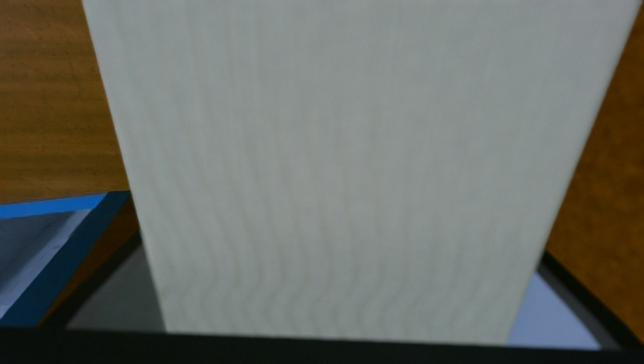

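>>> move(target={"side": "right", "x": 0.43, "y": 0.0, "z": 0.52, "quat_wxyz": [0.5383, 0.4599, -0.468, 0.529]}, min_time_s=1.5, cameras=["head_camera"])

>>> move(joints={"torso_squat_rad": 0.92, "torso_shift_rad": 0.44, "torso_pitch_rad": 1.08, "left_shoulder_pitch_rad": 1.3}, min_time_s=1.5, cameras=["head_camera"])

Scene clock: 279.27 s.
Joint torques (N m): left_arm=[20.88 0.48 1.78 6.75 0.04 0.74 -0.26] | right_arm=[-4.06 -1.99 -2.79 -19.63 -1.12 -9.73 -0.83]
External joint torques (N m): left_arm=[-1.68 -0.67 0.92 -0.09 0.05 -0.26 -0.29] | right_arm=[2.43 5.69 2.42 -12.7 -0.73 -8.13 -0.88]
Motor temperatures (°C): left_arm=[31 28 31 36 34 33 37] | right_arm=[34 31 32 32 36 40 34]
Wrist force (N): left_arm=[3.9 0.0 -7.0] | right_arm=[-26.2 -13.8 -10.3]
Wrist torque (N m): left_arm=[-0.22 0.36 0.05] | right_arm=[-0.95 1.67 0.67]
Wrist force, peak (N): left_arm=[4.8 -1.0 -7.6] | right_arm=[-35.4 -23.9 -6.1]
move: done
base_odometry: x=+0.512 y=-0.223 heading=-0.002
lidar_m: 0.23 0.25 0.33 1.57 2.24 1.59 1.51 1.59 2.13 4.56 0.37 0.25
base_status: not commanded
joint_positions: torso_squat_rad=+0.900 torso_shift_rad=+0.360 torso_pitch_rad=+1.021 torso_yaw_rad=+0.000 left_shoulder_pitch_rad=+1.000 left_shoulder_roll_rad=+0.600 left_shoulder_yaw_rad=+0.000 left_elbow_rad=-1.500 left_forearm_roll_rad=+0.010 left_wrist_pitch_rad=+0.000 left_hand_roll_rad=+0.225 left_gripper_m=+0.099 right_shoulder_pitch_rad=-1.085 right_shoulder_roll_rad=-1.110 right_shoulder_yaw_rad=+1.038 right_elbow_rad=-1.770 right_forearm_roll_rad=+0.142 right_wrist_pitch_rad=-0.541 right_hand_roll_rad=-0.580 right_gripper_m=+0.074 head_pan_rad=+0.000 head_tilt_rad=+0.200
joint_status: all done
wheel_motors_off: 0
motor_effort: left_wheel=-9(13) right_wheel=+5(18)
chest: x=+0.1892 y=+0.0001 z=+0.8495 quat_wxyz=(+0.873, +0.000, +0.488, +0.000) (m; base frame)
left_hand: x=-0.2079 y=+0.5088 z=+0.6065 quat_wxyz=(+0.950, +0.132, +0.253, -0.130) (m; base frame)
right_hand: x=+0.4315 y=-0.0011 z=+0.5137 quat_wxyz=(+0.541, +0.461, -0.467, +0.526) (m; base frame)
right_hand_status: reached (checked arc, planned for 1.5 s): 7 mm and 0.4 deg off.
pictures: head_camera
camera_calibration:
head_camera: T_world_to_cam=[[-0.0168197, -0.999506, -0.0265524, 0.0302951], [-0.917998, 0.025961, -0.395735, 0.762552], [0.396229, 0.0177189, -0.917981, 0.656612], [0, 0, 0, 1]] pos_world=[0.440362, -0.00115087, 0.90533]

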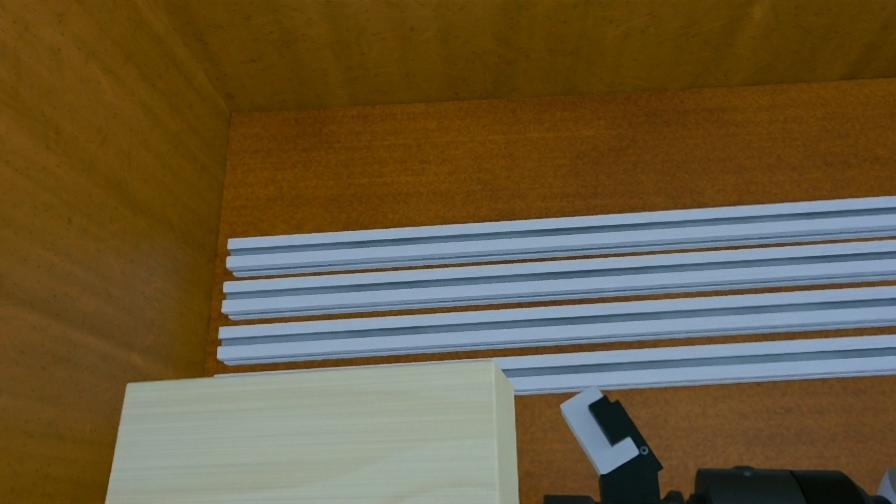

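Scene clock: 281.07 s.
Joint torques (N m): left_arm=[20.46 -1.07 0.37 9.43 0.05 1.17 -0.19] | right_arm=[-8.9 -1.38 -7.07 -18.54 -2.44 -8.04 -0.59]
External joint torques (N m): left_arm=[-1.37 -0.43 0.6 0.16 0.07 -0.35 -0.23] | right_arm=[-3.51 5.96 -2.5 -11.42 -2.11 -6.37 -0.64]
Motor temperatures (°C): left_arm=[31 28 31 36 34 33 37] | right_arm=[34 31 32 32 36 40 34]
Wrist force (N): left_arm=[6.5 -0.4 -5.0] | right_arm=[-28.0 -0.1 -3.6]
Wrist torque (N m): left_arm=[-0.15 0.51 0.01] | right_arm=[-0.49 1.91 0.38]
Wrist force, peak (N): left_arm=[6.4 0.2 -6.3] | right_arm=[-25.4 -13.5 -9.5]
move: done
base_odometry: x=+0.512 y=-0.223 heading=-0.002
lidar_m: 0.24 0.25 0.35 1.57 2.23 1.60 1.53 1.59 2.14 4.56 0.38 0.25
base_status: not commanded
joint_positions: torso_squat_rad=+0.920 torso_shift_rad=+0.440 torso_pitch_rad=+1.081 torso_yaw_rad=+0.000 left_shoulder_pitch_rad=+1.300 left_shoulder_roll_rad=+0.600 left_shoulder_yaw_rad=+0.000 left_elbow_rad=-1.500 left_forearm_roll_rad=+0.010 left_wrist_pitch_rad=+0.000 left_hand_roll_rad=+0.225 left_gripper_m=+0.099 right_shoulder_pitch_rad=-1.083 right_shoulder_roll_rad=-1.110 right_shoulder_yaw_rad=+1.039 right_elbow_rad=-1.770 right_forearm_roll_rad=+0.142 right_wrist_pitch_rad=-0.542 right_hand_roll_rad=-0.580 right_gripper_m=+0.074 head_pan_rad=+0.000 head_tilt_rad=+0.200
joint_status: all done
wheel_motors_off: 0
motor_effort: left_wheel=-6(10) right_wheel=+4(6)
chest: x=+0.2258 y=+0.0001 z=+0.8098 quat_wxyz=(+0.858, +0.000, +0.514, +0.000) (m; base frame)
left_hand: x=-0.2474 y=+0.4994 z=+0.7626 quat_wxyz=(+0.889, +0.144, +0.419, -0.115) (m; base frame)
right_hand: x=+0.4463 y=-0.0013 z=+0.4597 quat_wxyz=(+0.555, +0.478, -0.449, +0.512) (m; base frame)
pictures: head_camera
camera_calibration:
head_camera: T_world_to_cam=[[-0.0183845, -0.999506, -0.025493, 0.0293544], [-0.940125, 0.0259601, -0.339841, 0.740189], [0.340335, 0.0177188, -0.940137, 0.636352], [0, 0, 0, 1]] pos_world=[0.479837, -0.00115087, 0.850553]

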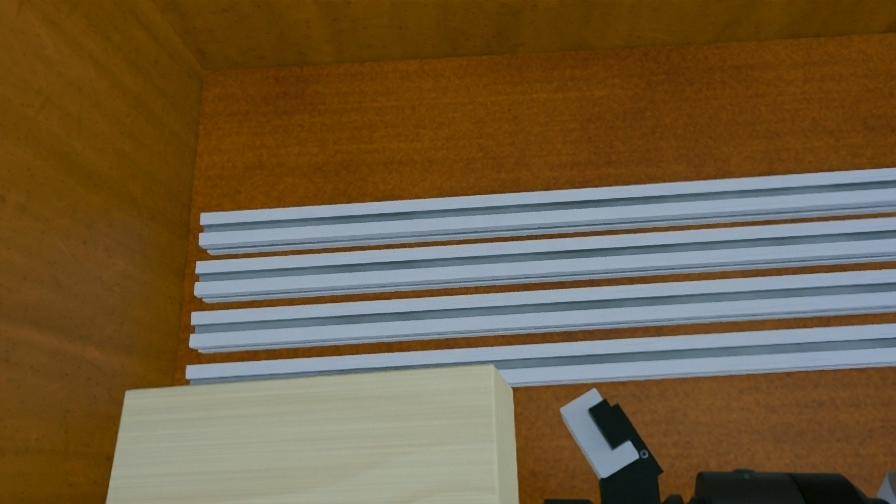

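>>> move(target={"side": "right", "x": 0.443, "y": 0.003, "z": 0.43, "quat_wxyz": [0.5313, 0.466, -0.4619, 0.536]}, min_time_s=1.2, cameras=["head_camera"])

>>> move(target={"side": "right", "x": 0.443, "y": 0.003, "z": 0.395, "quat_wxyz": [0.5313, 0.466, -0.4619, 0.536]}, min_time_s=1.2, cameras=["head_camera"])

Scene clock: 288.70 s.
Joint torques (N m): left_arm=[20.79 -1.24 0.52 9.22 0.09 1.29 -0.21] | right_arm=[-11.53 0.7 -6.11 -17.48 -2.76 -8.29 -0.33]
External joint torques (N m): left_arm=[-1.04 -0.6 0.76 -0.05 0.11 -0.23 -0.25] | right_arm=[-6.04 7.43 -1.86 -10.68 -2.36 -6.63 -0.38]
Motor temperatures (°C): left_arm=[31 28 31 36 34 33 37] | right_arm=[34 31 32 32 36 40 34]
Wrist force (N): left_arm=[6.6 -0.2 -5.0] | right_arm=[-28.1 0.7 -4.1]
Wrist torque (N m): left_arm=[-0.16 0.55 0.06] | right_arm=[-0.41 1.83 0.37]
Wrist force, peak (N): left_arm=[6.6 -0.8 -6.6] | right_arm=[-29.2 0.0 -3.8]
move: done
base_odometry: x=+0.512 y=-0.223 heading=-0.002
lidar_m: 0.24 0.25 0.34 1.56 2.23 1.60 1.52 1.59 2.14 4.56 0.35 0.25
base_status: not commanded
joint_positions: torso_squat_rad=+0.920 torso_shift_rad=+0.440 torso_pitch_rad=+1.081 torso_yaw_rad=+0.000 left_shoulder_pitch_rad=+1.300 left_shoulder_roll_rad=+0.600 left_shoulder_yaw_rad=+0.000 left_elbow_rad=-1.500 left_forearm_roll_rad=+0.010 left_wrist_pitch_rad=+0.000 left_hand_roll_rad=+0.225 left_gripper_m=+0.099 right_shoulder_pitch_rad=-1.098 right_shoulder_roll_rad=-1.023 right_shoulder_yaw_rad=+1.055 right_elbow_rad=-1.613 right_forearm_roll_rad=+0.187 right_wrist_pitch_rad=-0.619 right_hand_roll_rad=-0.510 right_gripper_m=+0.074 head_pan_rad=+0.000 head_tilt_rad=+0.200
joint_status: all done
wheel_motors_off: 0
motor_effort: left_wheel=-6(8) right_wheel=+6(8)
chest: x=+0.2258 y=+0.0001 z=+0.8098 quat_wxyz=(+0.858, +0.000, +0.514, +0.000) (m; base frame)
left_hand: x=-0.2474 y=+0.4994 z=+0.7626 quat_wxyz=(+0.889, +0.144, +0.419, -0.115) (m; base frame)
right_hand: x=+0.4429 y=+0.0014 z=+0.4281 quat_wxyz=(+0.534, +0.464, -0.460, +0.537) (m; base frame)
right_hand_status: reached (checked arc, planned for 1.2 s): 3 mm and 0.4 deg off.
pictures: head_camera
camera_calibration:
head_camera: T_world_to_cam=[[-0.0183845, -0.999506, -0.025493, 0.0293544], [-0.940125, 0.0259601, -0.339841, 0.740189], [0.340335, 0.0177188, -0.940137, 0.636352], [0, 0, 0, 1]] pos_world=[0.479837, -0.00115087, 0.850553]

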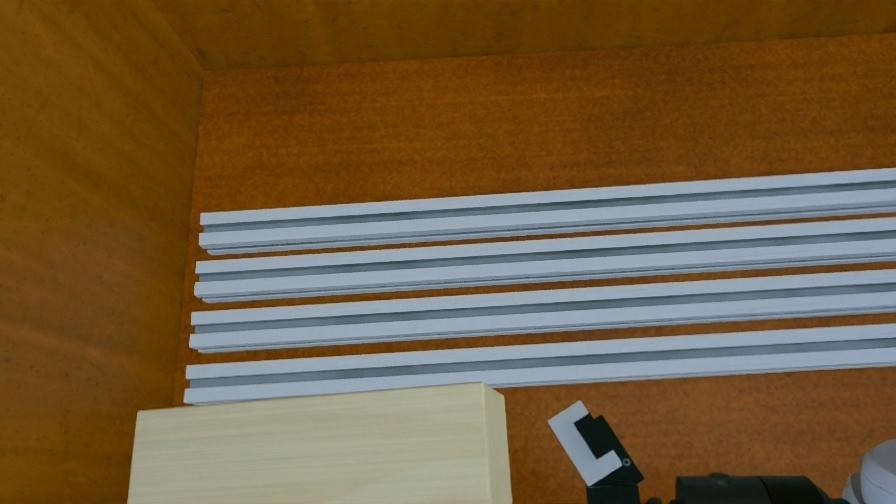

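Scene clock: 290.23 s.
Joint torques (N m): left_arm=[20.6 -1.04 0.77 9.34 0 1.27 -0.14] | right_arm=[2.52 14.73 -5.57 -16.27 -2.87 -8.28 -0.12]
External joint torques (N m): left_arm=[-1.24 -0.39 1.01 0.08 0.01 -0.26 -0.18] | right_arm=[8.2 20.87 -1.7 -10.06 -2.42 -6.58 -0.17]
Motor temperatures (°C): left_arm=[31 28 31 36 34 33 37] | right_arm=[34 31 32 32 36 40 34]
Wrist force (N): left_arm=[6.1 -0.4 -5.7] | right_arm=[-27.5 1.4 -4.1]
Wrist torque (N m): left_arm=[-0.15 0.44 0.07] | right_arm=[-0.21 1.90 0.35]
Wrist force, peak (N): left_arm=[6.3 0.1 -6.3] | right_arm=[-29.2 1.3 -3.8]
move: done
base_odometry: x=+0.512 y=-0.223 heading=-0.002
lidar_m: 0.24 0.25 0.34 1.57 2.23 1.60 1.52 1.59 2.13 4.54 0.37 0.25
base_status: not commanded
joint_positions: torso_squat_rad=+0.920 torso_shift_rad=+0.440 torso_pitch_rad=+1.080 torso_yaw_rad=+0.000 left_shoulder_pitch_rad=+1.300 left_shoulder_roll_rad=+0.600 left_shoulder_yaw_rad=+0.000 left_elbow_rad=-1.500 left_forearm_roll_rad=+0.010 left_wrist_pitch_rad=+0.000 left_hand_roll_rad=+0.225 left_gripper_m=+0.099 right_shoulder_pitch_rad=-1.119 right_shoulder_roll_rad=-0.925 right_shoulder_yaw_rad=+1.066 right_elbow_rad=-1.409 right_forearm_roll_rad=+0.194 right_wrist_pitch_rad=-0.724 right_hand_roll_rad=-0.472 right_gripper_m=+0.074 head_pan_rad=+0.000 head_tilt_rad=+0.200
joint_status: all done
wheel_motors_off: 0
motor_effort: left_wheel=-7(8) right_wheel=-25(27)
chest: x=+0.2257 y=+0.0004 z=+0.8099 quat_wxyz=(+0.858, +0.000, +0.514, +0.000) (m; base frame)
left_hand: x=-0.2477 y=+0.4994 z=+0.7623 quat_wxyz=(+0.889, +0.143, +0.419, -0.114) (m; base frame)
right_hand: x=+0.4447 y=+0.0006 z=+0.3936 quat_wxyz=(+0.533, +0.462, -0.460, +0.539) (m; base frame)
right_hand_status: reached (checked arc, planned for 1.2 s): 3 mm and 0.7 deg off.
pictures: head_camera
camera_calibration:
head_camera: T_world_to_cam=[[-0.0177771, -0.999527, -0.0250866, 0.0291187], [-0.939981, 0.0252588, -0.340291, 0.740465], [0.340764, 0.0175316, -0.939986, 0.636231], [0, 0, 0, 1]] pos_world=[0.479737, -0.000752493, 0.850752]

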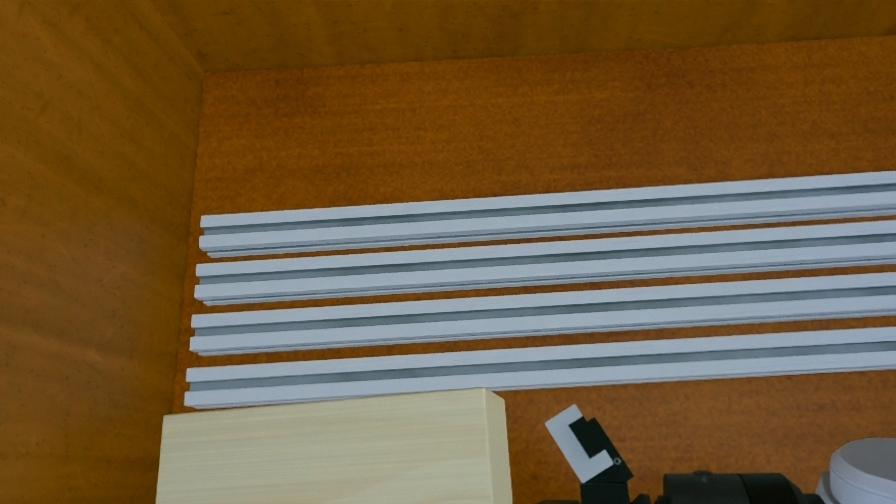

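>>> move(target={"side": "right", "x": 0.443, "y": 0.0, "z": 0.48, "quat_wxyz": [0.5313, 0.466, -0.4619, 0.536]}, min_time_s=1.2, cameras=[])

>>> move(joints={"right_shoulder_roll_rad": -1.45, "right_shoulder_yaw_rad": 0.8, "right_elbow_rad": -1.75}, min_time_s=1.2, cameras=[])

>>> move(target={"side": "right", "x": 0.443, "y": 0.0, "z": 0.48, "quat_wxyz": [0.5313, 0.466, -0.4619, 0.536]}, min_time_s=1.2, cameras=["head_camera"])

Scene clock: 296.60 s.
Joint torques (N m): left_arm=[20.61 -1.2 0.29 9.24 0.02 1.21 -0.29] | right_arm=[-8.88 -2.28 -9.01 -19.07 -2.76 -7.8 -0.64]
External joint torques (N m): left_arm=[-1.23 -0.56 0.53 -0.03 0.03 -0.32 -0.34] | right_arm=[-3.51 5.33 -4.28 -11.77 -2.42 -6.21 -0.69]
Motor temperatures (°C): left_arm=[31 28 31 36 34 33 37] | right_arm=[34 31 32 33 36 40 34]
Wrist force (N): left_arm=[6.4 -0.4 -5.2] | right_arm=[-28.3 2.5 -3.8]
Wrist torque (N m): left_arm=[-0.14 0.54 0.07] | right_arm=[-0.23 1.88 0.41]
Wrist force, peak (N): left_arm=[6.8 -0.4 -6.6] | right_arm=[-30.0 1.6 -4.9]
move: done
base_odometry: x=+0.512 y=-0.223 heading=-0.002
lidar_m: 0.24 0.25 0.36 1.57 2.24 1.59 1.52 1.59 2.13 4.55 0.36 0.26
base_status: not commanded
joint_positions: torso_squat_rad=+0.920 torso_shift_rad=+0.440 torso_pitch_rad=+1.081 torso_yaw_rad=+0.000 left_shoulder_pitch_rad=+1.300 left_shoulder_roll_rad=+0.600 left_shoulder_yaw_rad=+0.000 left_elbow_rad=-1.500 left_forearm_roll_rad=+0.010 left_wrist_pitch_rad=+0.000 left_hand_roll_rad=+0.225 left_gripper_m=+0.099 right_shoulder_pitch_rad=-1.078 right_shoulder_roll_rad=-1.158 right_shoulder_yaw_rad=+1.027 right_elbow_rad=-1.860 right_forearm_roll_rad=+0.170 right_wrist_pitch_rad=-0.501 right_hand_roll_rad=-0.559 right_gripper_m=+0.074 head_pan_rad=+0.000 head_tilt_rad=+0.200
joint_status: all done
wheel_motors_off: 0
motor_effort: left_wheel=-3(6) right_wheel=+3(27)
chest: x=+0.2258 y=+0.0001 z=+0.8098 quat_wxyz=(+0.858, +0.000, +0.514, +0.000) (m; base frame)
left_hand: x=-0.2474 y=+0.4994 z=+0.7626 quat_wxyz=(+0.889, +0.144, +0.419, -0.115) (m; base frame)
right_hand: x=+0.4430 y=-0.0015 z=+0.4778 quat_wxyz=(+0.533, +0.465, -0.461, +0.536) (m; base frame)
right_hand_status: reached (checked arc, planned for 1.2 s): 3 mm and 0.3 deg off.
pictures: none
No camera images: "cameras" was empty.

Scene clock: 298.10 s.
Joint torques (N m): left_arm=[20.46 -0.95 0.77 9.28 -0.06 1.19 -0.2] | right_arm=[-13.02 -12.42 -13.98 -11.84 -3.44 -5.58 -0.75]
External joint torques (N m): left_arm=[-1.37 -0.31 1.01 0.01 -0.04 -0.34 -0.25] | right_arm=[-5.42 1.15 -6.43 -7.81 -2.84 -4.45 -0.8]
Motor temperatures (°C): left_arm=[32 28 31 36 34 33 37] | right_arm=[34 31 32 33 36 40 34]
Wrist force (N): left_arm=[6.9 -0.4 -5.9] | right_arm=[-24.5 9.5 -11.2]
Wrist torque (N m): left_arm=[-0.11 0.59 0.05] | right_arm=[0.24 1.59 0.32]
Wrist force, peak (N): left_arm=[6.9 -0.4 -5.9] | right_arm=[-27.7 6.7 -9.1]
move: done
base_odometry: x=+0.512 y=-0.223 heading=-0.002
lidar_m: 0.23 0.25 0.35 1.56 2.25 1.59 1.52 1.59 2.13 4.54 0.37 0.26
base_status: not commanded
joint_positions: torso_squat_rad=+0.920 torso_shift_rad=+0.440 torso_pitch_rad=+1.081 torso_yaw_rad=+0.000 left_shoulder_pitch_rad=+1.300 left_shoulder_roll_rad=+0.600 left_shoulder_yaw_rad=+0.000 left_elbow_rad=-1.500 left_forearm_roll_rad=+0.010 left_wrist_pitch_rad=+0.000 left_hand_roll_rad=+0.225 left_gripper_m=+0.099 right_shoulder_pitch_rad=-1.078 right_shoulder_roll_rad=-1.450 right_shoulder_yaw_rad=+0.802 right_elbow_rad=-1.748 right_forearm_roll_rad=+0.171 right_wrist_pitch_rad=-0.501 right_hand_roll_rad=-0.559 right_gripper_m=+0.074 head_pan_rad=+0.000 head_tilt_rad=+0.200
joint_status: all done
wheel_motors_off: 0
motor_effort: left_wheel=-4(4) right_wheel=+3(5)
chest: x=+0.2258 y=+0.0001 z=+0.8098 quat_wxyz=(+0.857, +0.000, +0.514, +0.000) (m; base frame)
left_hand: x=-0.2473 y=+0.4994 z=+0.7627 quat_wxyz=(+0.889, +0.144, +0.419, -0.115) (m; base frame)
right_hand: x=+0.5862 y=-0.1355 z=+0.4700 quat_wxyz=(+0.568, +0.261, -0.475, +0.620) (m; base frame)
pictures: none
No camera images: "cameras" was empty.

Scene clock: 299.63 s.
Joint torques (N m): left_arm=[20.77 -1.1 0.55 9.19 0.08 1.23 -0.18] | right_arm=[-9.28 -1.8 -7.91 -18.49 -2.84 -7.6 -0.76]
External joint torques (N m): left_arm=[-1.07 -0.46 0.79 -0.08 0.1 -0.3 -0.23] | right_arm=[-4.05 5.75 -3.22 -11.14 -2.47 -6.03 -0.81]
Motor temperatures (°C): left_arm=[32 28 31 36 34 33 37] | right_arm=[34 31 32 33 36 40 34]
Wrist force (N): left_arm=[6.5 0.2 -5.3] | right_arm=[-27.5 0.7 -3.9]
Wrist torque (N m): left_arm=[-0.22 0.52 0.08] | right_arm=[-0.46 1.86 0.37]
Wrist force, peak (N): left_arm=[6.4 -0.4 -6.2] | right_arm=[-26.4 8.2 -10.3]
move: done
base_odometry: x=+0.512 y=-0.223 heading=-0.002
lidar_m: 0.24 0.25 0.35 1.56 2.24 1.61 1.53 1.59 2.13 4.56 0.35 0.27
base_status: not commanded
joint_positions: torso_squat_rad=+0.920 torso_shift_rad=+0.440 torso_pitch_rad=+1.081 torso_yaw_rad=+0.000 left_shoulder_pitch_rad=+1.300 left_shoulder_roll_rad=+0.600 left_shoulder_yaw_rad=+0.000 left_elbow_rad=-1.500 left_forearm_roll_rad=+0.010 left_wrist_pitch_rad=+0.000 left_hand_roll_rad=+0.225 left_gripper_m=+0.099 right_shoulder_pitch_rad=-1.057 right_shoulder_roll_rad=-1.151 right_shoulder_yaw_rad=+0.996 right_elbow_rad=-1.865 right_forearm_roll_rad=+0.220 right_wrist_pitch_rad=-0.502 right_hand_roll_rad=-0.601 right_gripper_m=+0.074 head_pan_rad=+0.000 head_tilt_rad=+0.200
joint_status: all done
wheel_motors_off: 0
motor_effort: left_wheel=-4(5) right_wheel=+4(5)
chest: x=+0.2258 y=+0.0001 z=+0.8098 quat_wxyz=(+0.857, +0.000, +0.514, +0.000) (m; base frame)
left_hand: x=-0.2473 y=+0.4994 z=+0.7627 quat_wxyz=(+0.889, +0.144, +0.419, -0.115) (m; base frame)
right_hand: x=+0.4429 y=-0.0015 z=+0.4785 quat_wxyz=(+0.533, +0.464, -0.461, +0.537) (m; base frame)
right_hand_status: reached (checked arc, planned for 1.2 s): 2 mm and 0.3 deg off.
pictures: head_camera
camera_calibration:
head_camera: T_world_to_cam=[[-0.0183863, -0.999506, -0.0254922, 0.0292521], [-0.940157, 0.0259599, -0.339752, 0.740097], [0.340246, 0.0177199, -0.94017, 0.63633], [0, 0, 0, 1]] pos_world=[0.479837, -0.00125088, 0.850453]

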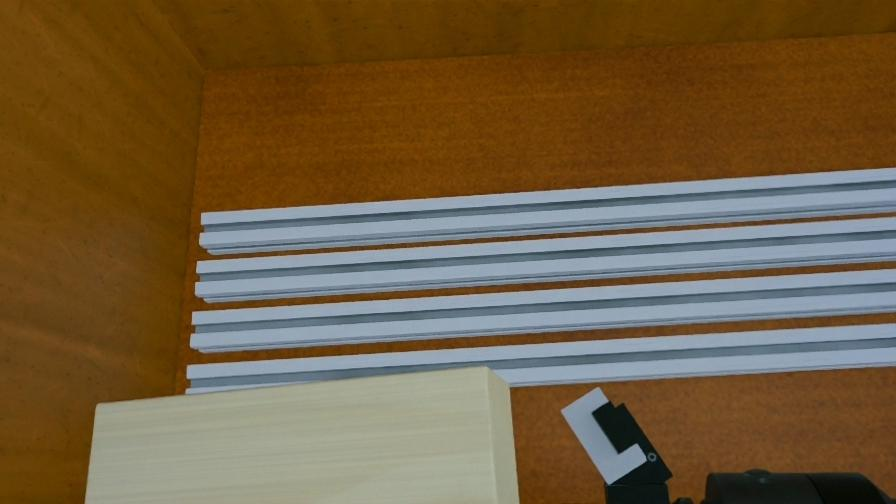

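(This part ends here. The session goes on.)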